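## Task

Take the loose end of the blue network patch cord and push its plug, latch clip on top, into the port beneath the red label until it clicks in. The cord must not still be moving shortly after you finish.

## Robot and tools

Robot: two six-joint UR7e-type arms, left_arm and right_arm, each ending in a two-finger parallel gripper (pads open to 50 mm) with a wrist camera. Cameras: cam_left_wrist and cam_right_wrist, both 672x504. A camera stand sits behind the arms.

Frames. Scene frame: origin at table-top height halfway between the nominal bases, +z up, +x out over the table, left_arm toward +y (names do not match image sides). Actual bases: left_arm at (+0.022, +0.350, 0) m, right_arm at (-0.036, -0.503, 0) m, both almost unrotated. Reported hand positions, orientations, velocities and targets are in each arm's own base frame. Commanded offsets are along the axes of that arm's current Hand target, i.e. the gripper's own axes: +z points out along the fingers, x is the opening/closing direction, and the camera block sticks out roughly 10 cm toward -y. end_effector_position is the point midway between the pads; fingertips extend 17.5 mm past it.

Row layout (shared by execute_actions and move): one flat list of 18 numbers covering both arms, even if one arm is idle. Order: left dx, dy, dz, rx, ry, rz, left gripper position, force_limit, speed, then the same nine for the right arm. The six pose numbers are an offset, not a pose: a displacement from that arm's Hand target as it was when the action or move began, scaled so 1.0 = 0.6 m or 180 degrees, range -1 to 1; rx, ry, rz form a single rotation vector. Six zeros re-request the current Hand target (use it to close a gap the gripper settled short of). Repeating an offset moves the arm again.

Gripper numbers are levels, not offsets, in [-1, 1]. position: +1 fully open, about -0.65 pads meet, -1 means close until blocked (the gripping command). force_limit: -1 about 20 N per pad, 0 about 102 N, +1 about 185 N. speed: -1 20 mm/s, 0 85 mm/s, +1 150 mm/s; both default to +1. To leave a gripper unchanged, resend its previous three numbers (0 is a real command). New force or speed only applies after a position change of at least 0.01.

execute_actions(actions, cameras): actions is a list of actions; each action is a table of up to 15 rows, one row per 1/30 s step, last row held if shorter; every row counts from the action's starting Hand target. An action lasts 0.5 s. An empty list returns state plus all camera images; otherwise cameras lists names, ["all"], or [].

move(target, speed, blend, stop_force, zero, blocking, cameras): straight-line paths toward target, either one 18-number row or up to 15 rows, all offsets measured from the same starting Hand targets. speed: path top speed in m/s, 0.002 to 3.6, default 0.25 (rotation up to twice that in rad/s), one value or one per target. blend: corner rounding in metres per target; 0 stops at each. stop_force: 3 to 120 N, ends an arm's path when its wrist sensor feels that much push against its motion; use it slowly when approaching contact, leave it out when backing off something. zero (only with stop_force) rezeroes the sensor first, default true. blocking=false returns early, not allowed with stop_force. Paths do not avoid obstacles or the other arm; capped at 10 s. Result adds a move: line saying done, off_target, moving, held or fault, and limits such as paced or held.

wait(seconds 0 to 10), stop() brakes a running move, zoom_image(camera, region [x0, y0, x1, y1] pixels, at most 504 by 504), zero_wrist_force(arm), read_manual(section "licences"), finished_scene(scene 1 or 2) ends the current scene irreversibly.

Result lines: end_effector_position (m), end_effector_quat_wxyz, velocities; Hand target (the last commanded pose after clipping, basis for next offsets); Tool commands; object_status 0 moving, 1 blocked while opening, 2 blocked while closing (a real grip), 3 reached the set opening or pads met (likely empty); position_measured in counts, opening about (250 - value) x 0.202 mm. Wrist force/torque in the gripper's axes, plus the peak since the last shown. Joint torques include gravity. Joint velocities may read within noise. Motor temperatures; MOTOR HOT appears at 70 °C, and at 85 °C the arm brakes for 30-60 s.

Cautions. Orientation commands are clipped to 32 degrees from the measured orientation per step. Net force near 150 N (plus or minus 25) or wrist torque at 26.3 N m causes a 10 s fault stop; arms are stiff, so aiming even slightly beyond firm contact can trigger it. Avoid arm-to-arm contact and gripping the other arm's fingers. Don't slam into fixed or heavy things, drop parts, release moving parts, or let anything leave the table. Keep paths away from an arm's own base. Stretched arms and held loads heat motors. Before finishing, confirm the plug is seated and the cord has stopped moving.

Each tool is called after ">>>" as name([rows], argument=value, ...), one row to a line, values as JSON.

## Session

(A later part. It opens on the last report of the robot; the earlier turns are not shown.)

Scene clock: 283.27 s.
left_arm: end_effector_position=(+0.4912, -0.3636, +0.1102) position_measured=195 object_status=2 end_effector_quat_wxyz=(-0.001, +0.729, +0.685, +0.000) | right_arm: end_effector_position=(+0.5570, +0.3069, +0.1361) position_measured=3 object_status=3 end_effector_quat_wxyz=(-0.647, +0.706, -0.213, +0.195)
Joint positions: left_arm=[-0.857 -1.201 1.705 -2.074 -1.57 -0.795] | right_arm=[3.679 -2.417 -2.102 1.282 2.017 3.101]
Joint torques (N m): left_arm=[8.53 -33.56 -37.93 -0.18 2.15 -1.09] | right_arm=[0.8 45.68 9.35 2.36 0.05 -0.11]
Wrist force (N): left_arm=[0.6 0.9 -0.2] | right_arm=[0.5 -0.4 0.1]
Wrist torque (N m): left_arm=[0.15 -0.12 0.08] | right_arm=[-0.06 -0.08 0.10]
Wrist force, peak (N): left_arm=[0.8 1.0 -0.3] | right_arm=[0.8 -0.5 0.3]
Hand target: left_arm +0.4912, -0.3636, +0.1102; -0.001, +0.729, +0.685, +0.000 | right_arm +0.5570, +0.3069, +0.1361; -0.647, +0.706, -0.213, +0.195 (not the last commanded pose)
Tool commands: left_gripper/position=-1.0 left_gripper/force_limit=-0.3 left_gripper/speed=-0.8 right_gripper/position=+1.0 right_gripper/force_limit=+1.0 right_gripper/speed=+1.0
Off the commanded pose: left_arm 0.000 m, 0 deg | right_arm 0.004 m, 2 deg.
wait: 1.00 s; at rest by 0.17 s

>>> move(target=[0,0,0,0,0,0,-1,-0.3,-0.8,0,-0.117,0,0,0,0,1,1,1], speed=0.12)

>>> move(target=[0,0,0.027,0,0,0,-1,-0.3,-0.8,0,0,0,-0.083,0,0,1,1,1], cameras=["cam_right_wrist"])

>>> zoom_image(camera="cam_right_wrist", region=[180, 150, 430, 320])

Scene clock: 287.60 s.
left_arm: end_effector_position=(+0.4912, -0.3636, +0.1102) position_measured=195 object_status=2 end_effector_quat_wxyz=(-0.001, +0.729, +0.685, +0.000) | right_arm: end_effector_position=(+0.5604, +0.3119, +0.2060) position_measured=3 object_status=3 end_effector_quat_wxyz=(-0.647, +0.706, -0.213, +0.195)
Joint positions: left_arm=[-0.857 -1.201 1.705 -2.074 -1.57 -0.795] | right_arm=[3.685 -2.236 -2.123 1.121 2.011 3.102]
Joint torques (N m): left_arm=[7.77 -32.98 -37.19 -0.42 2.34 -1.32] | right_arm=[15.01 50.51 2.6 0.35 -1.33 -2.72]
Wrist force (N): left_arm=[0.8 0.7 0.1] | right_arm=[0.7 -0.5 -0.3]
Wrist torque (N m): left_arm=[0.12 -0.13 0.08] | right_arm=[-0.05 -0.08 0.08]
Wrist force, peak (N): left_arm=[0.9 1.0 0.1] | right_arm=[0.8 -1.6 -0.4]
Hand target: left_arm +0.4912, -0.3636, +0.1102; -0.001, +0.729, +0.685, +0.000 | right_arm +0.5604, +0.3119, +0.2060; -0.647, +0.706, -0.213, +0.195
Off the commanded pose: left_arm 0.000 m, 0 deg | right_arm 0.000 m, 0 deg.
move: done

Scene clock: 288.80 s.
left_arm: end_effector_position=(+0.4912, -0.3635, +0.0940) position_measured=195 object_status=2 end_effector_quat_wxyz=(-0.001, +0.729, +0.685, +0.000) | right_arm: end_effector_position=(+0.5604, +0.3119, +0.2060) position_measured=3 object_status=3 end_effector_quat_wxyz=(-0.550, +0.784, -0.237, +0.165)
Joint positions: left_arm=[-0.857 -1.182 1.725 -2.113 -1.57 -0.795] | right_arm=[3.7 -2.032 -2.166 0.679 1.971 2.989]
Joint torques (N m): left_arm=[10.9 -32.75 -10.71 -5.33 2.26 0.19] | right_arm=[15.15 46.56 28.82 0.9 -0.93 -2.63]
Wrist force (N): left_arm=[0.7 0.7 0.3] | right_arm=[0.6 -0.3 -0.1]
Wrist torque (N m): left_arm=[0.13 -0.13 0.07] | right_arm=[-0.07 -0.10 0.08]
Wrist force, peak (N): left_arm=[0.5 1.0 -1.0] | right_arm=[0.8 -0.7 -0.3]
Hand target: left_arm +0.4912, -0.3635, +0.0940; -0.001, +0.729, +0.685, +0.000 | right_arm +0.5604, +0.3119, +0.2060; -0.550, +0.784, -0.237, +0.165
Off the commanded pose: left_arm 0.000 m, 0 deg | right_arm 0.000 m, 0 deg.
move: done
camera_calibration:
cam_right_wrist: T_world_to_cam=[[0.83721, -0.546852, -0.0056637, -0.291705], [-0.357462, -0.539366, -0.762434, 0.546579], [0.413883, 0.640342, -0.647041, -0.173311], [0, 0, 0, 1]] pos_world=[0.511331, 0.246265, 0.302939]
Images, in order (width x height): cam_right_wrist 672x504.

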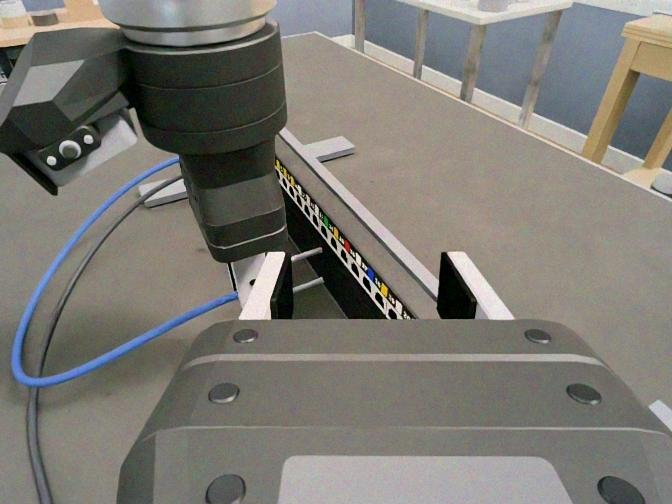

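Scaled by 2.016 from the camera's 672x504 image, which has a finer 960x720 frame.

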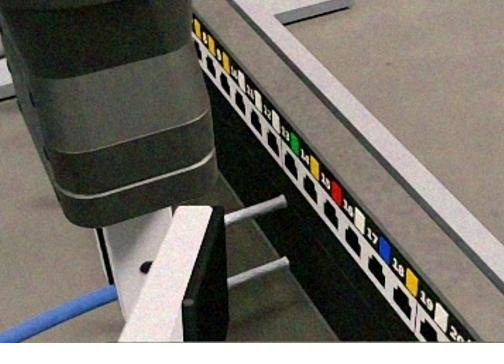

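>>> move(target=[0,0,0,0,0,0,-1,-0.3,-0.8,-0.108,0,-0.05,-0.05,0,0,1,1,1], cameras=["cam_right_wrist"])

>>> zoom_image(camera="cam_right_wrist", region=[260, 150, 440, 320])

Scene clock: 295.73 s.
left_arm: end_effector_position=(+0.4912, -0.3635, +0.0940) position_measured=195 object_status=2 end_effector_quat_wxyz=(-0.001, +0.729, +0.685, +0.000) | right_arm: end_effector_position=(+0.4909, +0.3242, +0.2163) position_measured=3 object_status=3 end_effector_quat_wxyz=(-0.487, +0.824, -0.249, +0.146)
Joint positions: left_arm=[-0.857 -1.182 1.725 -2.113 -1.57 -0.795] | right_arm=[3.844 -1.791 -2.314 0.443 1.818 3.003]
Joint torques (N m): left_arm=[11.57 -33.24 -10 -5.46 2.07 1.1] | right_arm=[15.66 37.1 8.24 1.28 -1.16 2.7]
Wrist force (N): left_arm=[0.6 0.7 0.1] | right_arm=[0.3 -0.4 0.1]
Wrist torque (N m): left_arm=[0.12 -0.11 0.07] | right_arm=[-0.19 -0.09 -0.02]
Wrist force, peak (N): left_arm=[1.1 0.9 -0.1] | right_arm=[2.1 0.1 0.7]
Hand target: left_arm +0.4912, -0.3635, +0.0940; -0.001, +0.729, +0.685, +0.000 | right_arm +0.4909, +0.3242, +0.2163; -0.487, +0.824, -0.249, +0.146
Off the commanded pose: left_arm 0.000 m, 0 deg | right_arm 0.000 m, 0 deg.
move: done
camera_calibration:
cam_right_wrist: T_world_to_cam=[[0.836753, -0.54754, -0.00662479, -0.226087], [-0.418825, -0.632163, -0.651886, 0.572513], [0.352746, 0.548242, -0.758288, -0.06183], [0, 0, 0, 1]] pos_world=[0.450772, 0.272028, 0.32483]
Images, in order (width x height): cam_right_wrist 672x504.

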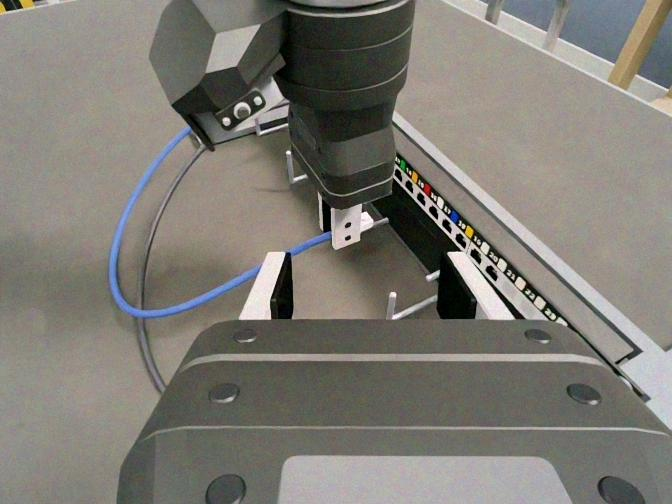

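Scaled by 2.800 from the camera's 672x504 image, which has a finer 960x720 frame.

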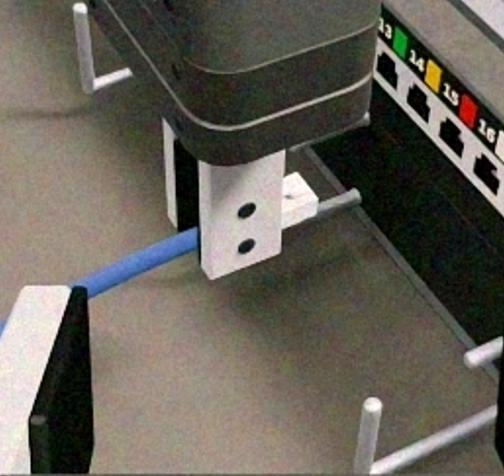

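>>> zoom_image(camera="cam_right_wrist", region=[350, 170, 450, 250])

Scaled by 5.040 from the camera's 672x504 image, which has a finer 960x720 frame.

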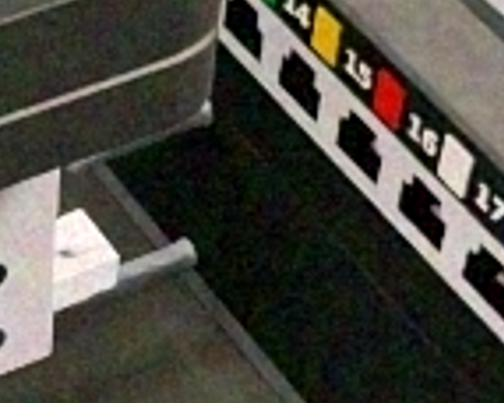

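>>> move(target=[0,0.053,0,0,0,0,-1,-0.3,-0.8,0,0,0,0,0,0,1,1,1], speed=0.05, stop_force=6, cameras=["cam_right_wrist"])

>>> zoom_image(camera="cam_right_wrist", region=[370, 160, 450, 230])

Scene clock: 311.43 s.
left_arm: end_effector_position=(+0.5229, -0.3655, +0.0940) position_measured=195 object_status=2 end_effector_quat_wxyz=(-0.001, +0.729, +0.685, +0.000) | right_arm: end_effector_position=(+0.4909, +0.3242, +0.2163) position_measured=3 object_status=3 end_effector_quat_wxyz=(-0.487, +0.824, -0.249, +0.146)
Joint positions: left_arm=[-0.821 -1.126 1.64 -2.084 -1.57 -0.758] | right_arm=[3.844 -1.791 -2.314 0.442 1.818 3.003]
Joint torques (N m): left_arm=[10.45 -34.8 -37.08 -0.15 -1.17 1.06] | right_arm=[15.95 38.61 8.25 1.27 -0.94 2.64]
Wrist force (N): left_arm=[0.5 0.7 0.2] | right_arm=[0.4 -0.4 0.1]
Wrist torque (N m): left_arm=[0.13 -0.09 -0.03] | right_arm=[-0.18 -0.11 -0.02]
Wrist force, peak (N): left_arm=[0.3 1.6 0.0] | right_arm=[0.6 -0.6 0.2]
Hand target: left_arm +0.5229, -0.3655, +0.0940; -0.001, +0.729, +0.685, +0.000 | right_arm +0.4909, +0.3242, +0.2163; -0.487, +0.824, -0.249, +0.146
Off the commanded pose: left_arm 0.000 m, 0 deg | right_arm 0.000 m, 0 deg.
move: done
camera_calibration:
cam_right_wrist: T_world_to_cam=[[0.836775, -0.547507, -0.00658928, -0.226118], [-0.418803, -0.632228, -0.651837, 0.572505], [0.352719, 0.548201, -0.75833, -0.0617934], [0, 0, 0, 1]] pos_world=[0.450772, 0.272028, 0.32483]
Images, in order (width x height): cam_right_wrist 672x504.

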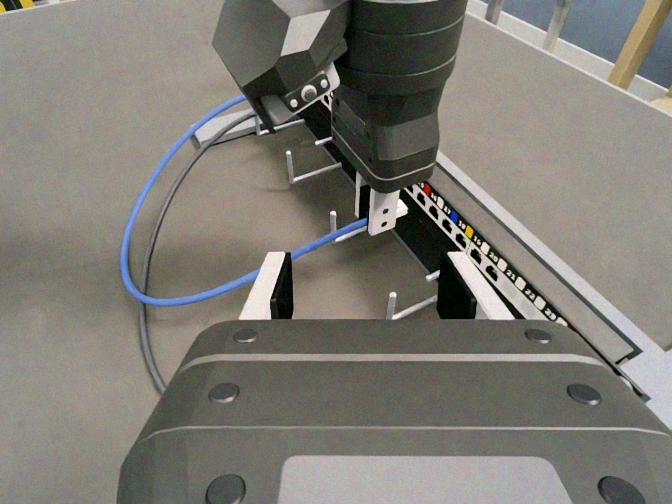

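Scaled by 6.300 from the camera's 672x504 image, which has a finer 960x720 frame.

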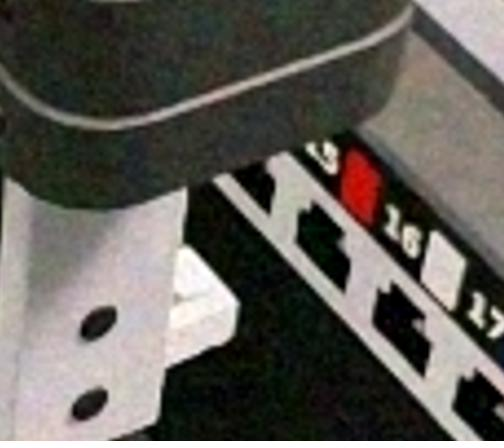

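>>> move(target=[0,0,0,0,0,0,-1,-0.3,-0.8,0.1095,0.068,0.118,0.1157,-0.0186,-0.0068,1,1,1], speed=0.1, cameras=["cam_right_wrist"])

>>> zoom_image(camera="cam_right_wrist", region=[300, 150, 420, 250])

Scene clock: 333.47 s.
left_arm: end_effector_position=(+0.5229, -0.3655, +0.0940) position_measured=195 object_status=2 end_effector_quat_wxyz=(-0.001, +0.729, +0.685, +0.000) | right_arm: end_effector_position=(+0.5689, +0.3232, +0.1463) position_measured=3 object_status=3 end_effector_quat_wxyz=(-0.633, +0.729, -0.195, +0.170)
Joint positions: left_arm=[-0.821 -1.126 1.64 -2.084 -1.57 -0.758] | right_arm=[3.666 -2.366 -2.056 1.118 2.088 3.06]
Joint torques (N m): left_arm=[9.39 -36.37 -38.2 -0.4 -1.18 1.21] | right_arm=[-13.38 38.09 22.42 4.66 1.66 2.62]
Motor temperatures (°C): left_arm=[36 46 49 48 47 38] | right_arm=[44 42 34 43 40 40]
Wrist force (N): left_arm=[0.4 0.5 0.3] | right_arm=[0.4 -0.6 -0.1]
Wrist torque (N m): left_arm=[0.11 -0.09 -0.04] | right_arm=[-0.11 -0.07 0.04]
Wrist force, peak (N): left_arm=[1.1 1.1 0.4] | right_arm=[-0.1 -1.0 -0.4]
Hand target: left_arm +0.5229, -0.3655, +0.0940; -0.001, +0.729, +0.685, +0.000 | right_arm +0.5689, +0.3232, +0.1463; -0.633, +0.729, -0.195, +0.170
Off the commanded pose: left_arm 0.000 m, 0 deg | right_arm 0.000 m, 0 deg.
move: done
camera_calibration:
cam_right_wrist: T_world_to_cam=[[0.869769, -0.493453, -0.00239184, -0.32918], [-0.237237, -0.413897, -0.878867, 0.418325], [0.43269, 0.764979, -0.47706, -0.298535], [0, 0, 0, 1]] pos_world=[0.514726, 0.239082, 0.224445]
Images, in order (width x height): cam_right_wrist 672x504.

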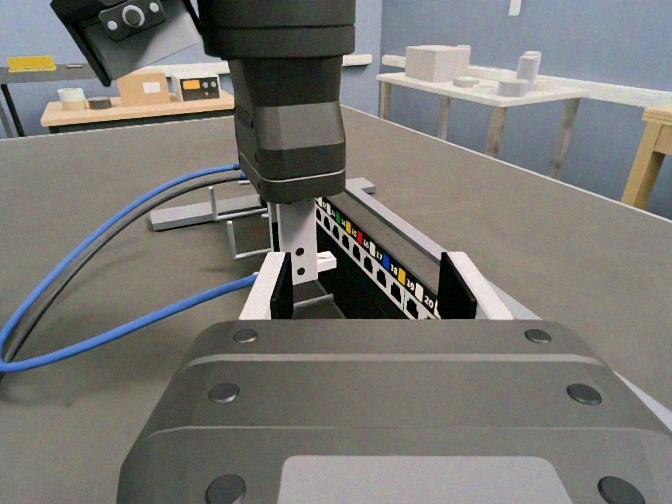

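Scaled by 4.200 from the camera's 672x504 image, which has a finer 960x720 frame.

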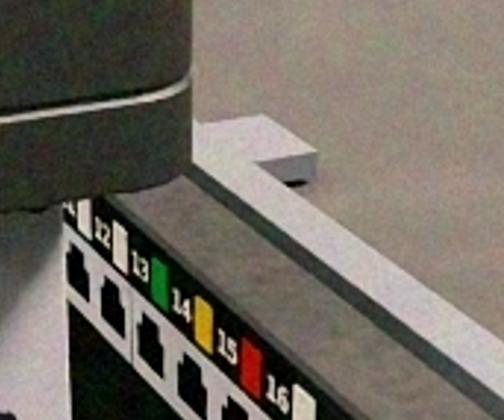

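>>> zoom_image(camera="cam_right_wrist", region=[300, 215, 400, 295])

Scaled by 5.040 from the camera's 672x504 image, which has a finer 960x720 frame.

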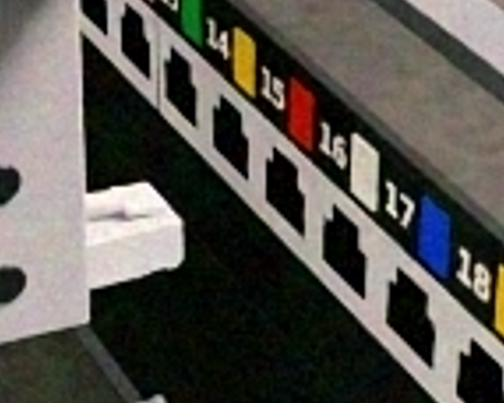

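>>> zoom_image(camera="cam_right_wrist", region=[312, 235, 372, 275])

Scaled by 8.400 from the camera's 672x504 image, which has a finer 960x720 frame.

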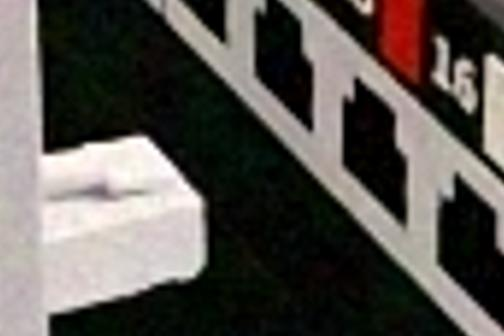

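>>> move(target=[0,0.03,-0.0004,0,0,0,-1,-0.3,-0.8,0,0,0,0,0,0,1,1,1], speed=0.015, stop_force=5, cameras=["cam_right_wrist"])

>>> zoom_image(camera="cam_right_wrist", region=[322, 230, 382, 270])

Scene clock: 353.83 s.
left_arm: end_effector_position=(+0.5409, -0.3667, +0.0942) position_measured=195 object_status=2 end_effector_quat_wxyz=(-0.001, +0.729, +0.685, +0.000) | right_arm: end_effector_position=(+0.5689, +0.3232, +0.1463) position_measured=3 object_status=3 end_effector_quat_wxyz=(-0.633, +0.729, -0.195, +0.170)
Joint positions: left_arm=[-0.802 -1.094 1.589 -2.066 -1.57 -0.739] | right_arm=[3.666 -2.366 -2.056 1.118 2.088 3.06]
Joint torques (N m): left_arm=[10.53 -36.84 -38.25 -0.24 1.76 1.55] | right_arm=[-13.97 36.54 23.25 4.83 1.6 2.52]
Wrist force (N): left_arm=[0.7 1.2 0.1] | right_arm=[0.5 -0.5 -0.1]
Wrist torque (N m): left_arm=[0.21 -0.13 -0.04] | right_arm=[-0.09 -0.09 0.04]
Wrist force, peak (N): left_arm=[0.7 1.1 0.4] | right_arm=[0.7 -0.7 -0.2]
Hand target: left_arm +0.5409, -0.3666, +0.0942; -0.001, +0.729, +0.685, +0.000 | right_arm +0.5689, +0.3232, +0.1463; -0.633, +0.729, -0.195, +0.170
Off the commanded pose: left_arm 0.000 m, 0 deg | right_arm 0.000 m, 0 deg.
move: done
camera_calibration:
cam_right_wrist: T_world_to_cam=[[0.869799, -0.4934, -0.00238302, -0.329298], [-0.237148, -0.413817, -0.878929, 0.418211], [0.432677, 0.765057, -0.476946, -0.298664], [0, 0, 0, 1]] pos_world=[0.514826, 0.239082, 0.224346]
Images, in order (width x height): cam_right_wrist 672x504.

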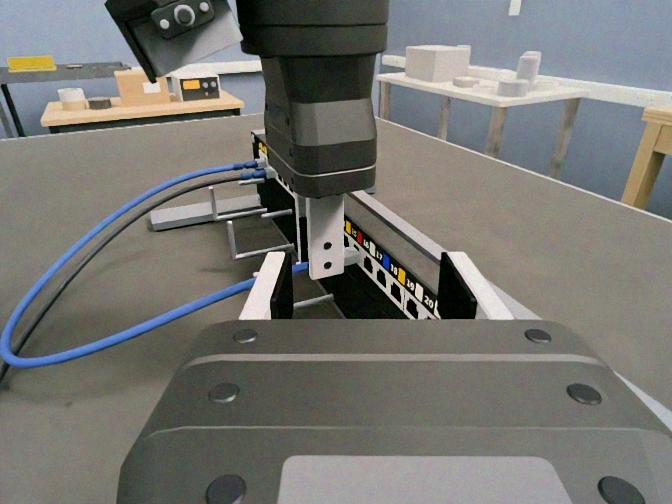

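Scaled by 8.400 from the camera's 672x504 image, which has a finer 960x720 frame.

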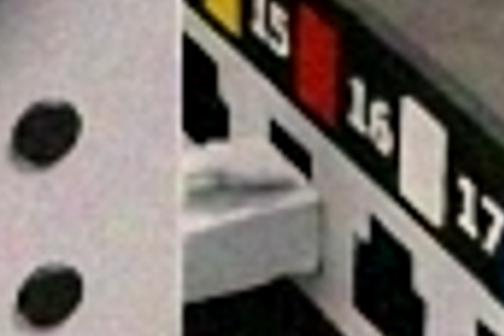

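>>> move(target=[0,0.012,0,0,0,0,-1,-0.3,-0.8,0,0,0,0,0,0,1,1,1], speed=0.008, stop_force=7, cameras=["cam_right_wrist"])

>>> zoom_image(camera="cam_right_wrist", region=[322, 230, 382, 270])

Scene clock: 359.63 s.
left_arm: end_effector_position=(+0.5481, -0.3671, +0.0942) position_measured=195 object_status=2 end_effector_quat_wxyz=(-0.001, +0.729, +0.685, +0.000) | right_arm: end_effector_position=(+0.5689, +0.3232, +0.1463) position_measured=3 object_status=3 end_effector_quat_wxyz=(-0.633, +0.729, -0.195, +0.170)
Joint positions: left_arm=[-0.794 -1.08 1.569 -2.058 -1.57 -0.731] | right_arm=[3.666 -2.366 -2.056 1.118 2.088 3.06]
Joint torques (N m): left_arm=[12.26 -39.07 -39.33 -1.15 1.43 1.37] | right_arm=[-12.96 37.31 22.97 4.79 1.5 2.45]
Wrist force (N): left_arm=[0.7 -4.6 0.8] | right_arm=[0.5 -0.6 -0.1]
Wrist torque (N m): left_arm=[0.07 -0.16 -0.04] | right_arm=[-0.10 -0.09 0.04]
Wrist force, peak (N): left_arm=[0.7 -5.3 1.2] | right_arm=[0.6 -0.7 -0.1]
Hand target: left_arm +0.5481, -0.3671, +0.0942; -0.001, +0.729, +0.685, +0.000 | right_arm +0.5689, +0.3232, +0.1463; -0.633, +0.729, -0.195, +0.170
Off the commanded pose: left_arm 0.000 m, 0 deg | right_arm 0.000 m, 0 deg.
move: done
camera_calibration:
cam_right_wrist: T_world_to_cam=[[0.869799, -0.4934, -0.00238302, -0.329298], [-0.237148, -0.413817, -0.878929, 0.418211], [0.432677, 0.765057, -0.476946, -0.298664], [0, 0, 0, 1]] pos_world=[0.514826, 0.239082, 0.224346]
Images, in order (width x height): cam_right_wrist 672x504.

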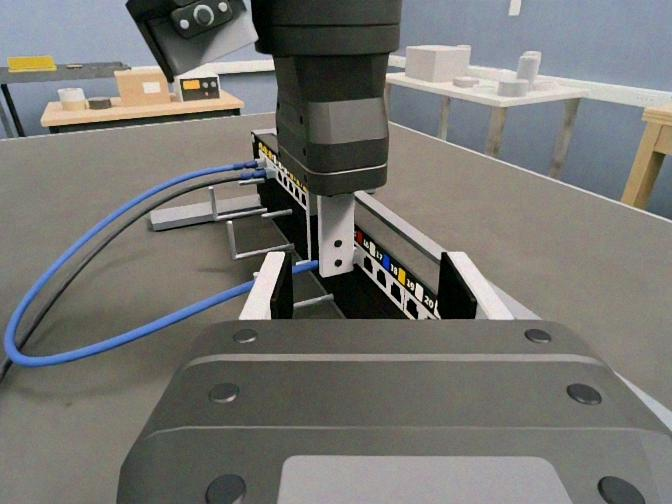

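Scaled by 8.400 from the camera's 672x504 image, which has a finer 960x720 frame.

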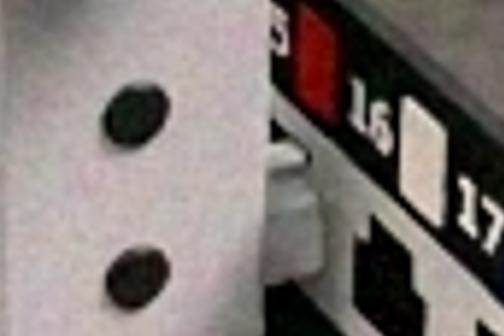

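>>> move(target=[0,0.018,0,0,0,0,-1,-0.3,-0.8,0,0,0,0,0,0,1,1,1], speed=0.006, stop_force=25, cameras=["cam_right_wrist"])

>>> zoom_image(camera="cam_right_wrist", region=[322, 230, 382, 270])

Scene clock: 364.23 s.
left_arm: end_effector_position=(+0.5505, -0.3673, +0.0942) position_measured=195 object_status=2 end_effector_quat_wxyz=(-0.001, +0.729, +0.685, +0.000) | right_arm: end_effector_position=(+0.5689, +0.3232, +0.1463) position_measured=3 object_status=3 end_effector_quat_wxyz=(-0.633, +0.729, -0.195, +0.170)
Joint positions: left_arm=[-0.791 -1.076 1.561 -2.055 -1.57 -0.729] | right_arm=[3.666 -2.366 -2.056 1.118 2.088 3.06]
Joint torques (N m): left_arm=[-2.03 -57.05 -18.46 -9.28 7.43 -1.27] | right_arm=[-12.32 37.48 22.86 4.67 1.47 2.5]
Wrist force (N): left_arm=[-0.2 -29.3 -2.8] | right_arm=[0.5 -0.6 -0.2]
Wrist torque (N m): left_arm=[-0.06 -0.14 -0.09] | right_arm=[-0.11 -0.08 0.04]
Wrist force, peak (N): left_arm=[1.7 -35.1 -3.6] | right_arm=[0.5 -0.8 -0.1]
Hand target: left_arm +0.5505, -0.3673, +0.0942; -0.001, +0.729, +0.685, +0.000 (not the last commanded pose) | right_arm +0.5689, +0.3232, +0.1463; -0.633, +0.729, -0.195, +0.170
Off the commanded pose: left_arm 0.008 m, 0 deg | right_arm 0.000 m, 0 deg.
move: contact (left_arm)
camera_calibration:
cam_right_wrist: T_world_to_cam=[[0.869799, -0.4934, -0.00238302, -0.329298], [-0.237148, -0.413817, -0.878929, 0.418211], [0.432677, 0.765057, -0.476946, -0.298664], [0, 0, 0, 1]] pos_world=[0.514826, 0.239082, 0.224346]
Images, in order (width x height): cam_right_wrist 672x504.

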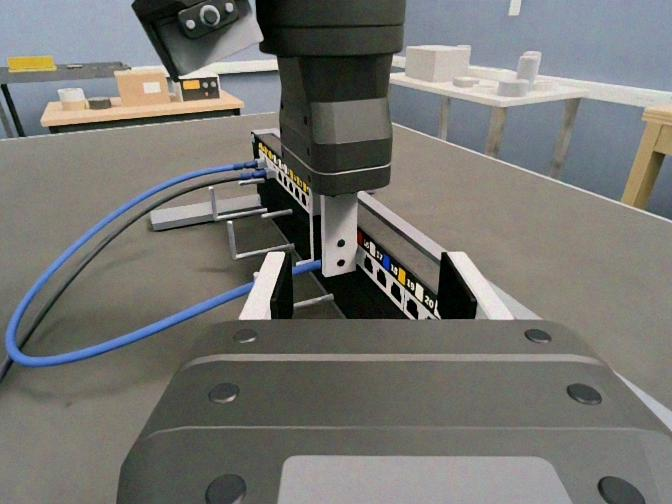

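Scaled by 8.400 from the camera's 672x504 image, which has a finer 960x720 frame.

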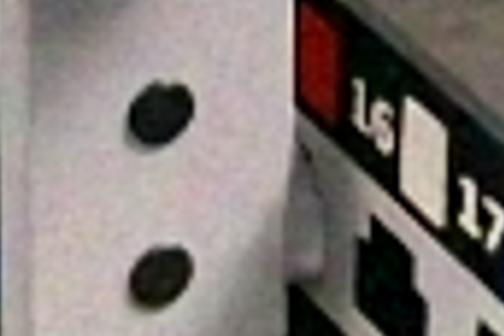

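>>> move(target=[0,0.015,0,0,0,0,-1,-0.3,-0.8,0,0,0,0,0,0,1,1,1], speed=0.005, stop_force=20, cameras=["cam_left_wrist","cam_right_wrist"])

>>> zoom_image(camera="cam_right_wrist", region=[322, 230, 382, 270])

>>> zoom_image(camera="cam_left_wrist", region=[250, 210, 450, 320])

Scene clock: 371.97 s.
left_arm: end_effector_position=(+0.5595, -0.3678, +0.0942) position_measured=195 object_status=2 end_effector_quat_wxyz=(-0.001, +0.729, +0.685, +0.000) | right_arm: end_effector_position=(+0.5689, +0.3232, +0.1463) position_measured=3 object_status=3 end_effector_quat_wxyz=(-0.633, +0.729, -0.195, +0.170)
Joint positions: left_arm=[-0.782 -1.059 1.535 -2.045 -1.57 -0.72] | right_arm=[3.666 -2.366 -2.056 1.118 2.088 3.06]
Joint torques (N m): left_arm=[19.68 -38.68 -46.25 -5.38 4.82 1.6] | right_arm=[-12.93 37.63 22.34 4.68 1.47 2.47]
Wrist force (N): left_arm=[0.4 -31.3 -3.5] | right_arm=[0.5 -0.6 -0.1]
Wrist torque (N m): left_arm=[0.00 -0.13 -0.16] | right_arm=[-0.09 -0.09 0.04]
Wrist force, peak (N): left_arm=[2.7 -38.6 -4.8] | right_arm=[0.6 -0.7 0.1]
Hand target: left_arm +0.5595, -0.3678, +0.0942; -0.001, +0.729, +0.685, +0.000 | right_arm +0.5689, +0.3232, +0.1463; -0.633, +0.729, -0.195, +0.170
Off the commanded pose: left_arm 0.000 m, 0 deg | right_arm 0.000 m, 0 deg.
move: done
camera_calibration:
cam_left_wrist: T_world_to_cam=[[0.0627585, 0.997981, 0.00976283, 0.341907], [0.933148, -0.0621452, 0.354081, -0.56775], [0.353972, -0.0131114, -0.935164, 0.0192936], [0, 0, 0, 1]] pos_world=[0.501508, -0.376247, 0.215734]
cam_right_wrist: T_world_to_cam=[[0.869799, -0.4934, -0.00238302, -0.329298], [-0.237148, -0.413817, -0.878929, 0.418211], [0.432677, 0.765057, -0.476946, -0.298664], [0, 0, 0, 1]] pos_world=[0.514826, 0.239082, 0.224346]

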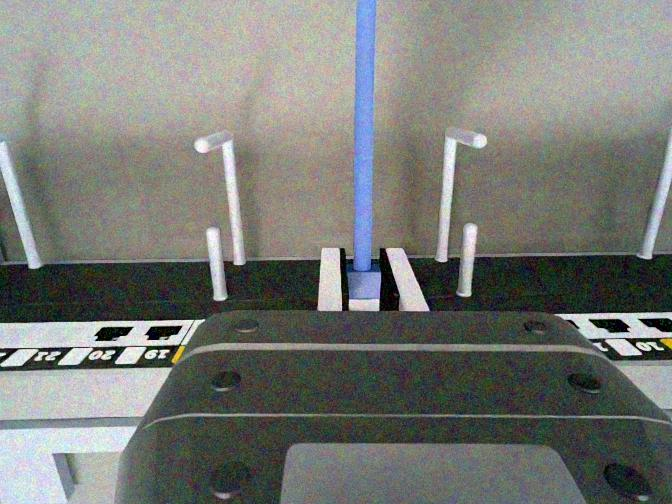

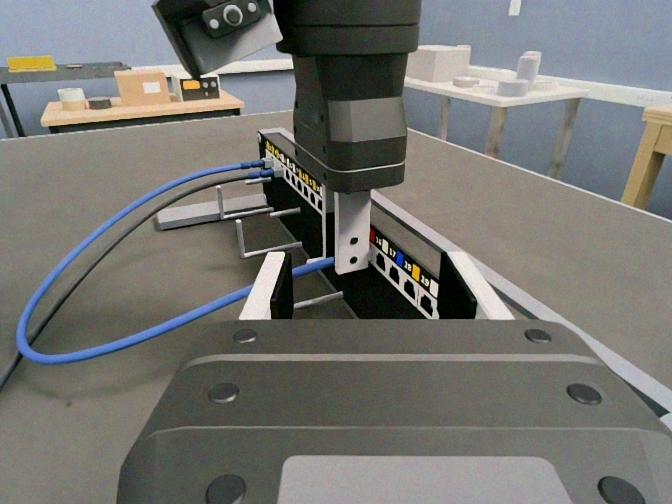

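Scaled by 8.400 from the camera's 672x504 image, which has a finer 960x720 frame.

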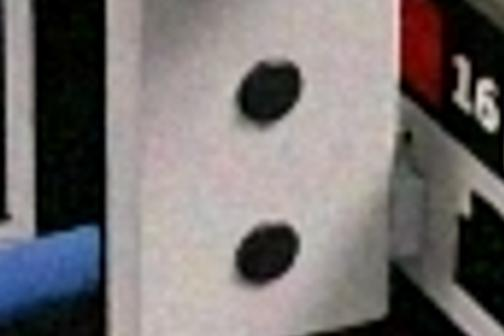

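Scaled by 2.520 from the camera's 672x504 image, which has a finer 960x720 frame.

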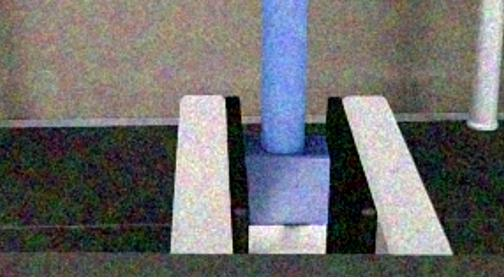

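>>> move(target=[0,-0.001,0,0,0,0,-1,-0.3,-0.8,0.0082,0.0093,0.0697,-0.148,-0.1227,-0.0484,1,1,1], speed=0.1, cameras=["cam_right_wrist"])

>>> zoom_image(camera="cam_right_wrist", region=[240, 150, 480, 320])

Scene clock: 420.07 s.
left_arm: end_effector_position=(+0.5589, -0.3678, +0.0942) position_measured=195 object_status=2 end_effector_quat_wxyz=(-0.001, +0.729, +0.685, +0.000) | right_arm: end_effector_position=(+0.5935, +0.3559, +0.1349) position_measured=3 object_status=3 end_effector_quat_wxyz=(-0.460, +0.886, -0.050, +0.026)
Joint positions: left_arm=[-0.783 -1.06 1.537 -2.046 -1.57 -0.72] | right_arm=[3.62 -2.158 -1.833 -0.05 2.317 2.434]
Joint torques (N m): left_arm=[-5.91 -59.18 -12.89 -6.93 4.2 -1.33] | right_arm=[15.52 56.67 33.25 1.24 -0.03 -2.58]
Wrist force (N): left_arm=[-1.7 -13.5 -1.2] | right_arm=[0.5 0.0 0.0]
Wrist torque (N m): left_arm=[-0.19 -0.21 -0.01] | right_arm=[-0.13 -0.16 0.03]
Wrist force, peak (N): left_arm=[0.4 -31.9 -2.8] | right_arm=[0.5 -0.8 0.2]
Hand target: left_arm +0.5589, -0.3678, +0.0942; -0.001, +0.729, +0.685, +0.000 | right_arm +0.5935, +0.3559, +0.1349; -0.460, +0.886, -0.050, +0.026
Off the commanded pose: left_arm 0.000 m, 0 deg | right_arm 0.000 m, 0 deg.
move: done
camera_calibration:
cam_right_wrist: T_world_to_cam=[[0.994189, -0.107488, -0.00582822, -0.545256], [-0.0918848, -0.819175, -0.566136, 0.443436], [0.0560784, 0.563382, -0.824291, 0.00246989], [0, 0, 0, 1]] pos_world=[0.582694, 0.303252, 0.249903]
Images, in order (width x height): cam_right_wrist 672x504.

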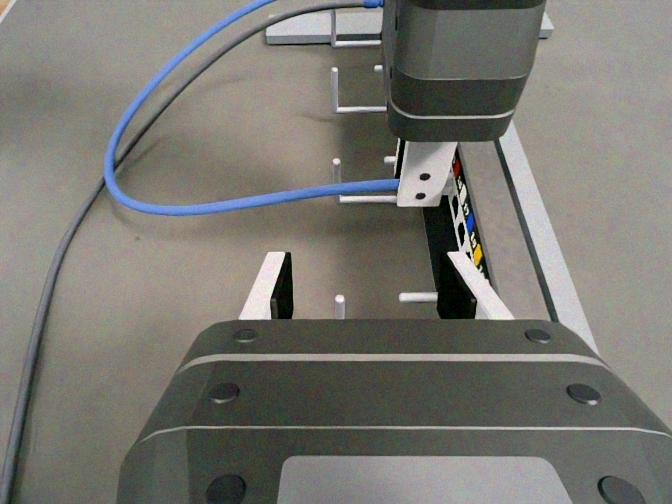

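Scaled by 2.100 from the camera's 672x504 image, which has a finer 960x720 frame.

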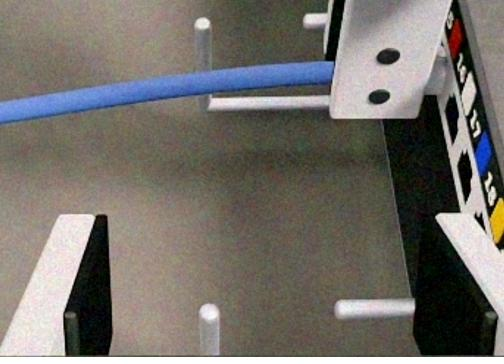

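>>> move(target=[0,0,0,0,0,0,-1,-0.3,-0.8,-0.0125,0.0617,0.06,0,0,0,1,1,1], speed=0.08, stop_force=8, cameras=["cam_right_wrist"])

Scene clock: 438.23 s.
left_arm: end_effector_position=(+0.5589, -0.3678, +0.0942) position_measured=195 object_status=2 end_effector_quat_wxyz=(-0.001, +0.729, +0.685, +0.000) | right_arm: end_effector_position=(+0.5870, +0.3649, +0.0839) position_measured=3 object_status=3 end_effector_quat_wxyz=(-0.460, +0.886, -0.050, +0.026)
Joint positions: left_arm=[-0.783 -1.06 1.537 -2.046 -1.57 -0.72] | right_arm=[3.639 -2.253 -1.854 0.08 2.305 2.454]
Joint torques (N m): left_arm=[-5.66 -58.11 -13.32 -6.06 4.25 -1.44] | right_arm=[15.37 41.38 8.35 5.52 0.06 2.52]
Wrist force (N): left_arm=[-1.6 -13.6 -0.6] | right_arm=[-0.1 -0.1 0.1]
Wrist torque (N m): left_arm=[-0.19 -0.23 -0.01] | right_arm=[-0.14 -0.03 -0.08]
Wrist force, peak (N): left_arm=[-2.1 -14.1 -0.1] | right_arm=[0.8 -1.2 -1.0]
Hand target: left_arm +0.5589, -0.3678, +0.0942; -0.001, +0.729, +0.685, +0.000 | right_arm +0.5870, +0.3649, +0.0839; -0.460, +0.886, -0.050, +0.026
Off the commanded pose: left_arm 0.000 m, 0 deg | right_arm 0.000 m, 0 deg.
move: done
camera_calibration:
cam_right_wrist: T_world_to_cam=[[0.994203, -0.107356, -0.00584603, -0.538168], [-0.0917915, -0.819237, -0.566061, 0.421289], [0.055981, 0.563317, -0.824342, -0.0441889], [0, 0, 0, 1]] pos_world=[0.576193, 0.312252, 0.198903]
Images, in order (width x height): cam_right_wrist 672x504.

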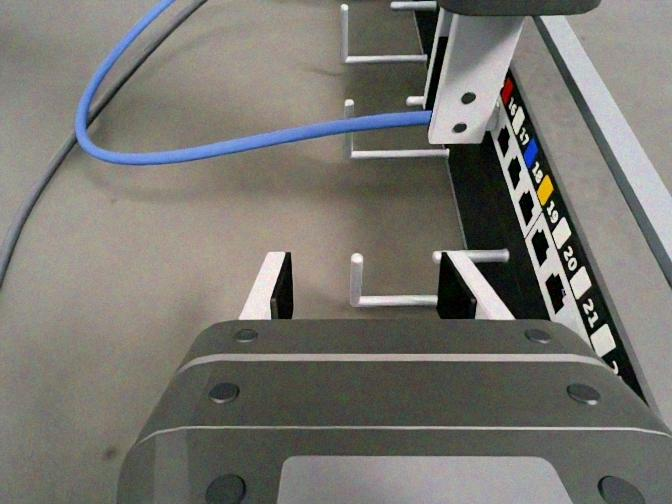

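>>> move(target=[0,0,0,0,0,0,-1,-0.3,-0.8,-0.0027,-0.0067,0.08,0,0,0,1,1,1], speed=0.05, stop_force=6, cameras=["cam_right_wrist"])

Scene clock: 449.57 s.
left_arm: end_effector_position=(+0.5589, -0.3678, +0.0941) position_measured=195 object_status=2 end_effector_quat_wxyz=(-0.001, +0.729, +0.685, +0.000) | right_arm: end_effector_position=(+0.5886, +0.3880, +0.0704) position_measured=3 object_status=3 end_effector_quat_wxyz=(-0.460, +0.886, -0.050, +0.026)
Joint positions: left_arm=[-0.783 -1.06 1.537 -2.046 -1.57 -0.72] | right_arm=[3.673 -2.297 -1.824 0.116 2.284 2.488]
Joint torques (N m): left_arm=[-6.03 -55.41 -38.98 -5.34 -1.15 -0.9] | right_arm=[-14.05 59.8 7.62 1.21 2.72 -2.81]
Wrist force (N): left_arm=[4.2 -8.5 -1.9] | right_arm=[0.5 -0.6 0.1]
Wrist torque (N m): left_arm=[-0.07 -0.08 -0.09] | right_arm=[-0.20 -0.14 0.03]
Wrist force, peak (N): left_arm=[-1.8 -14.1 -0.1] | right_arm=[-8.2 3.4 -75.9]
Hand target: left_arm +0.5589, -0.3678, +0.0942; -0.001, +0.729, +0.685, +0.000 | right_arm +0.5886, +0.3880, +0.0704; -0.460, +0.886, -0.050, +0.026 (not the last commanded pose)
Off the commanded pose: left_arm 0.000 m, 0 deg | right_arm 0.021 m, 0 deg.
move: contact (right_arm)
camera_calibration:
cam_right_wrist: T_world_to_cam=[[0.994209, -0.107302, -0.00592896, -0.537363], [-0.0917937, -0.819242, -0.566054, 0.43272], [0.0558813, 0.56332, -0.824347, -0.0683627], [0, 0, 0, 1]] pos_world=[0.577792, 0.335352, 0.185402]
Images, in order (width x height): cam_right_wrist 672x504.

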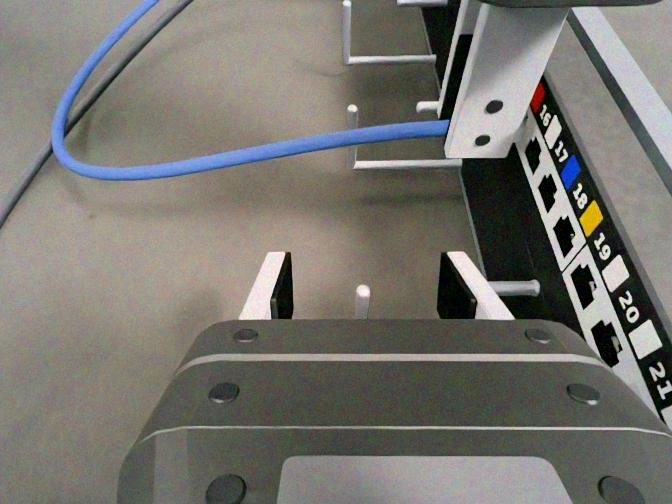

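>>> move(target=[0,0,0,0,0,0,-1,-0.3,-0.8,0,0,-0.045,0,0,0,1,1,1], speed=0.06)

>>> move(target=[0,0,0,0,0,0,-1,-0.3,-0.8,0,0,0,0,0,0,-0.25,-0.3,-0.5])

>>> move(target=[0,0,0,0,0,0,-1,-0.3,-0.8,0,0.0103,0.035,0,0,0,-0.25,-0.3,-0.5], speed=0.05, stop_force=6, cameras=["cam_right_wrist"])

Scene clock: 472.37 s.
left_arm: end_effector_position=(+0.5589, -0.3678, +0.0942) position_measured=195 object_status=2 end_effector_quat_wxyz=(-0.001, +0.729, +0.685, +0.000) | right_arm: end_effector_position=(+0.5861, +0.3661, +0.0858) position_measured=3 object_status=3 end_effector_quat_wxyz=(-0.460, +0.886, -0.050, +0.026)
Joint positions: left_arm=[-0.783 -1.06 1.537 -2.046 -1.57 -0.72] | right_arm=[3.642 -2.249 -1.855 0.078 2.304 2.456]
Joint torques (N m): left_arm=[-4.8 -49.66 -40.81 -4.93 -1.33 0.06] | right_arm=[-14.32 58.52 7.04 0.98 2.72 -2.83]
Wrist force (N): left_arm=[4.6 -9.5 -1.6] | right_arm=[0.0 -0.6 0.1]
Wrist torque (N m): left_arm=[-0.10 -0.02 -0.11] | right_arm=[-0.22 -0.05 0.01]
Wrist force, peak (N): left_arm=[5.1 -9.8 -1.3] | right_arm=[0.4 -0.7 0.0]
Hand target: left_arm +0.5589, -0.3678, +0.0942; -0.001, +0.729, +0.685, +0.000 | right_arm +0.5861, +0.3660, +0.0859; -0.460, +0.886, -0.050, +0.026
Off the commanded pose: left_arm 0.000 m, 0 deg | right_arm 0.000 m, 0 deg.
move: done

Scene clock: 473.33 s.
left_arm: end_effector_position=(+0.5589, -0.3678, +0.0942) position_measured=195 object_status=2 end_effector_quat_wxyz=(-0.001, +0.729, +0.685, +0.000) | right_arm: end_effector_position=(+0.5861, +0.3660, +0.0859) position_measured=189 object_status=3 end_effector_quat_wxyz=(-0.460, +0.886, -0.050, +0.026)
Joint positions: left_arm=[-0.783 -1.06 1.537 -2.046 -1.57 -0.72] | right_arm=[3.642 -2.249 -1.855 0.078 2.304 2.456]
Joint torques (N m): left_arm=[-6.96 -48.64 -41.01 -4.84 -1.35 0.42] | right_arm=[-13.33 58.62 8.11 1.15 2.77 -2.66]
Wrist force (N): left_arm=[5.0 -9.4 -1.7] | right_arm=[0.0 -0.4 0.1]
Wrist torque (N m): left_arm=[-0.09 -0.09 -0.11] | right_arm=[-0.19 -0.05 0.00]
Wrist force, peak (N): left_arm=[4.9 -10.0 -1.3] | right_arm=[0.0 -0.7 0.2]
Hand target: left_arm +0.5589, -0.3678, +0.0942; -0.001, +0.729, +0.685, +0.000 | right_arm +0.5861, +0.3660, +0.0859; -0.460, +0.886, -0.050, +0.026
Off the commanded pose: left_arm 0.000 m, 0 deg | right_arm 0.000 m, 0 deg.
move: done

Scene clock: 474.73 s.
left_arm: end_effector_position=(+0.5589, -0.3678, +0.0942) position_measured=195 object_status=2 end_effector_quat_wxyz=(-0.001, +0.729, +0.685, +0.000) | right_arm: end_effector_position=(+0.5876, +0.3796, +0.0688) position_measured=189 object_status=3 end_effector_quat_wxyz=(-0.460, +0.886, -0.050, +0.026)
Joint positions: left_arm=[-0.783 -1.06 1.537 -2.046 -1.57 -0.72] | right_arm=[3.661 -2.294 -1.836 0.117 2.291 2.476]
Joint torques (N m): left_arm=[-6.36 -46.44 -41.39 -4.62 -1.38 0.79] | right_arm=[15.09 42.16 30.85 5.56 0.14 2.59]
Wrist force (N): left_arm=[5.0 -9.4 -1.4] | right_arm=[0.3 -0.5 -0.1]
Wrist torque (N m): left_arm=[-0.10 -0.09 -0.10] | right_arm=[-0.20 -0.10 -0.06]
Wrist force, peak (N): left_arm=[5.0 -10.0 -1.2] | right_arm=[0.0 -0.8 -0.7]
Hand target: left_arm +0.5589, -0.3678, +0.0942; -0.001, +0.729, +0.685, +0.000 | right_arm +0.5876, +0.3796, +0.0688; -0.460, +0.886, -0.050, +0.026
Off the commanded pose: left_arm 0.000 m, 0 deg | right_arm 0.000 m, 0 deg.
move: done
camera_calibration:
cam_right_wrist: T_world_to_cam=[[0.994209, -0.107302, -0.00592896, -0.53738], [-0.0917937, -0.819242, -0.566054, 0.424793], [0.0558813, 0.56332, -0.824347, -0.0649819], [0, 0, 0, 1]] pos_world=[0.576892, 0.326952, 0.183702]
Images, in order (width x height): cam_right_wrist 672x504.

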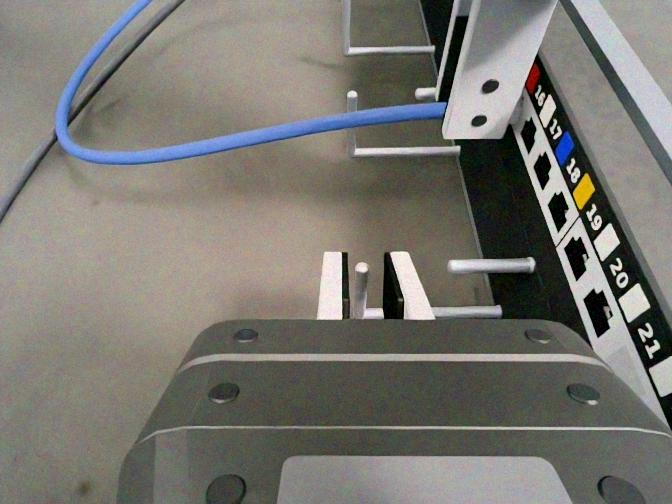

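>>> move(target=[0,0,0,0,0,0,-1,-0.3,-0.8,-0.0015,0.002,0.075,0,0,0,-0.25,-0.3,-0.5], speed=0.025, stop_force=5, cameras=["cam_right_wrist"])

Scene clock: 479.70 s.
left_arm: end_effector_position=(+0.5589, -0.3678, +0.0942) position_measured=195 object_status=2 end_effector_quat_wxyz=(-0.001, +0.729, +0.685, +0.000) | right_arm: end_effector_position=(+0.5908, +0.4156, +0.0419) position_measured=189 object_status=3 end_effector_quat_wxyz=(-0.460, +0.886, -0.050, +0.026)
Joint positions: left_arm=[-0.783 -1.06 1.537 -2.046 -1.57 -0.72] | right_arm=[3.711 -2.376 -1.78 0.175 2.258 2.526]
Joint torques (N m): left_arm=[-6.96 -45.29 -40.3 -4.02 -1.07 1.36] | right_arm=[15.02 44.89 30.04 5.52 -0.11 2.64]
Wrist force (N): left_arm=[4.8 -9.4 -1.1] | right_arm=[0.2 -0.7 0.0]
Wrist torque (N m): left_arm=[-0.06 -0.06 -0.10] | right_arm=[-0.21 -0.11 -0.04]
Wrist force, peak (N): left_arm=[4.9 -10.1 -0.8] | right_arm=[0.4 -0.7 -0.2]
Hand target: left_arm +0.5589, -0.3678, +0.0942; -0.001, +0.729, +0.685, +0.000 | right_arm +0.5908, +0.4156, +0.0419; -0.460, +0.886, -0.050, +0.026
Off the commanded pose: left_arm 0.000 m, 0 deg | right_arm 0.000 m, 0 deg.
move: done
camera_calibration:
cam_right_wrist: T_world_to_cam=[[0.994209, -0.107302, -0.00592896, -0.536857], [-0.0917937, -0.819242, -0.566054, 0.43941], [0.0558813, 0.56332, -0.824347, -0.107533], [0, 0, 0, 1]] pos_world=[0.580092, 0.362952, 0.156902]
Images, in order (width x height): cam_right_wrist 672x504.

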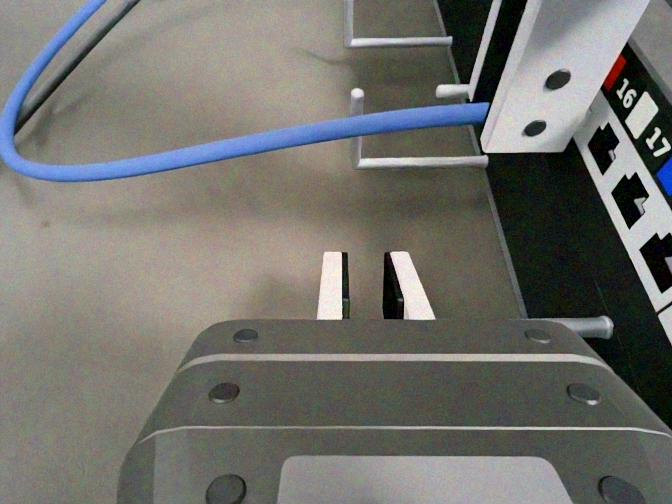

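Now grip the ring tip.

>>> move(target=[0,0,0,0,0,0,-1,-0.3,-0.8,0,0,0,0,0,0,-1,-0.4,-0.9], cameras=["cam_right_wrist"])

Scene clock: 483.23 s.
left_arm: end_effector_position=(+0.5589, -0.3678, +0.0942) position_measured=195 object_status=2 end_effector_quat_wxyz=(-0.001, +0.729, +0.685, +0.000) | right_arm: end_effector_position=(+0.5909, +0.4156, +0.0419) position_measured=233 object_status=2 end_effector_quat_wxyz=(-0.460, +0.886, -0.050, +0.026)
Joint positions: left_arm=[-0.783 -1.06 1.537 -2.046 -1.57 -0.72] | right_arm=[3.711 -2.376 -1.779 0.175 2.258 2.526]
Joint torques (N m): left_arm=[-5.68 -44.34 -41.1 -3.64 -1.36 1.04] | right_arm=[15.04 45.49 24.84 4.68 3.53 2.67]
Wrist force (N): left_arm=[5.6 -10.4 -1.2] | right_arm=[6.8 -1.1 3.0]
Wrist torque (N m): left_arm=[-0.11 -0.09 -0.12] | right_arm=[-0.20 -0.19 -0.09]
Wrist force, peak (N): left_arm=[5.4 -10.9 -0.9] | right_arm=[6.9 -1.0 3.1]
Hand target: left_arm +0.5589, -0.3678, +0.0942; -0.001, +0.729, +0.685, +0.000 | right_arm +0.5908, +0.4156, +0.0419; -0.460, +0.886, -0.050, +0.026
Off the commanded pose: left_arm 0.000 m, 0 deg | right_arm 0.000 m, 0 deg.
move: done
camera_calibration:
cam_right_wrist: T_world_to_cam=[[0.994198, -0.10741, -0.00574848, -0.536841], [-0.0917878, -0.819311, -0.565955, 0.439415], [0.0560792, 0.563199, -0.824416, -0.107593], [0, 0, 0, 1]] pos_world=[0.580093, 0.362951, 0.156902]
Images, in order (width x height): cam_right_wrist 672x504.

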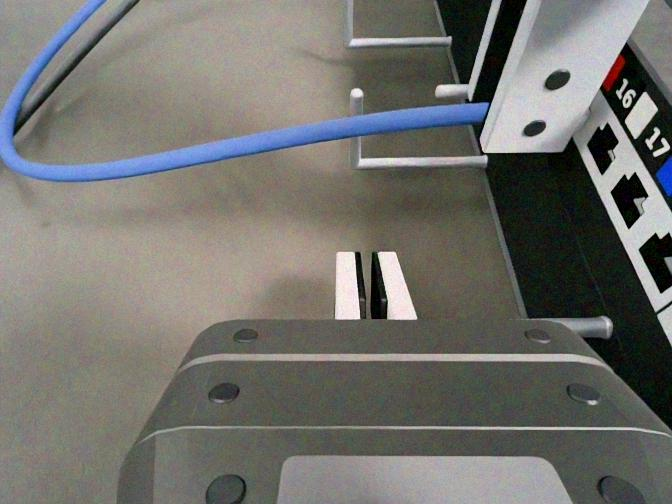

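>>> move(target=[0,0.012,0,0,0,0,-1,-0.3,-0.8,0,0,0,0,0,0,-1,-0.4,-0.9], speed=0.005, stop_force=35, cameras=["cam_left_wrist","cam_right_wrist"])

>>> zoom_image(camera="cam_right_wrist", region=[470, 20, 670, 170])

Scene clock: 487.83 s.
left_arm: end_effector_position=(+0.5600, -0.3679, +0.0941) position_measured=195 object_status=2 end_effector_quat_wxyz=(-0.001, +0.729, +0.685, +0.000) | right_arm: end_effector_position=(+0.5908, +0.4156, +0.0419) position_measured=233 object_status=2 end_effector_quat_wxyz=(-0.460, +0.886, -0.050, +0.026)
Joint positions: left_arm=[-0.782 -1.058 1.533 -2.044 -1.57 -0.719] | right_arm=[3.711 -2.376 -1.78 0.175 2.258 2.526]
Joint torques (N m): left_arm=[-4.11 -53.42 -23.43 -12.23 7.62 -1.41] | right_arm=[15.58 49.54 4.69 1.07 4.15 2.55]
Wrist force (N): left_arm=[11.3 -44.3 -12.3] | right_arm=[13.4 -1.4 4.2]
Wrist torque (N m): left_arm=[0.16 0.07 -0.25] | right_arm=[-0.18 -0.30 -0.12]
Wrist force, peak (N): left_arm=[13.8 -51.3 -13.5] | right_arm=[15.7 -1.2 3.4]
Hand target: left_arm +0.5600, -0.3679, +0.0941; -0.001, +0.729, +0.685, +0.000 (not the last commanded pose) | right_arm +0.5908, +0.4156, +0.0419; -0.460, +0.886, -0.050, +0.026
Off the commanded pose: left_arm 0.006 m, 0 deg | right_arm 0.000 m, 0 deg.
move: contact (left_arm)
camera_calibration:
cam_left_wrist: T_world_to_cam=[[0.062915, 0.99797, 0.00989285, 0.341866], [0.933328, -0.0623448, 0.35357, -0.56828], [0.353469, -0.0130116, -0.935356, 0.0194444], [0, 0, 0, 1]] pos_world=[0.50201, -0.376348, 0.215732]
cam_right_wrist: T_world_to_cam=[[0.994209, -0.107302, -0.00592896, -0.536857], [-0.0917937, -0.819242, -0.566054, 0.43941], [0.0558813, 0.56332, -0.824347, -0.107533], [0, 0, 0, 1]] pos_world=[0.580092, 0.362952, 0.156902]

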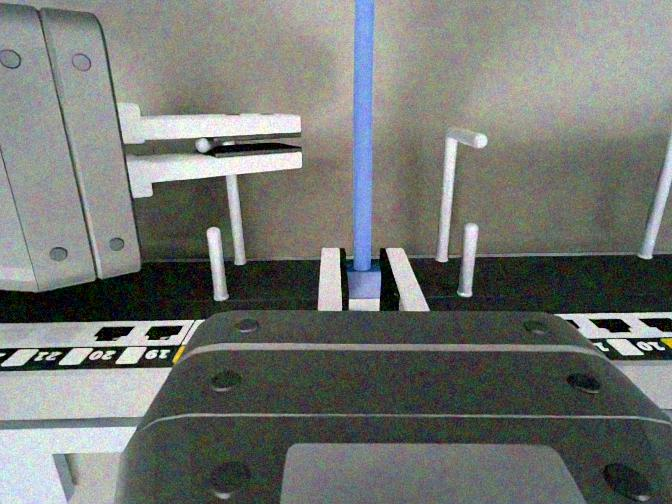

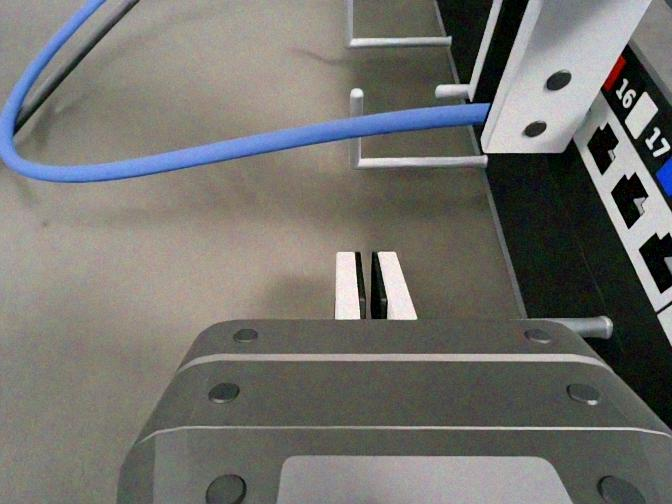

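Scaled by 2.520 from the camera's 672x504 image, which has a finer 960x720 frame.

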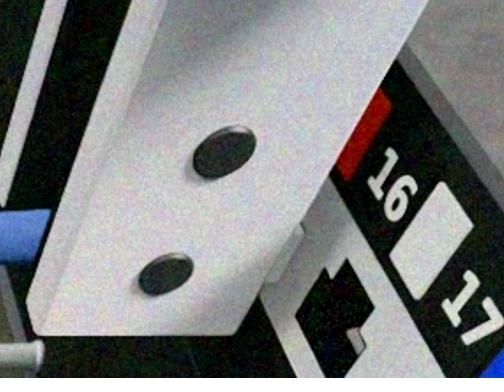

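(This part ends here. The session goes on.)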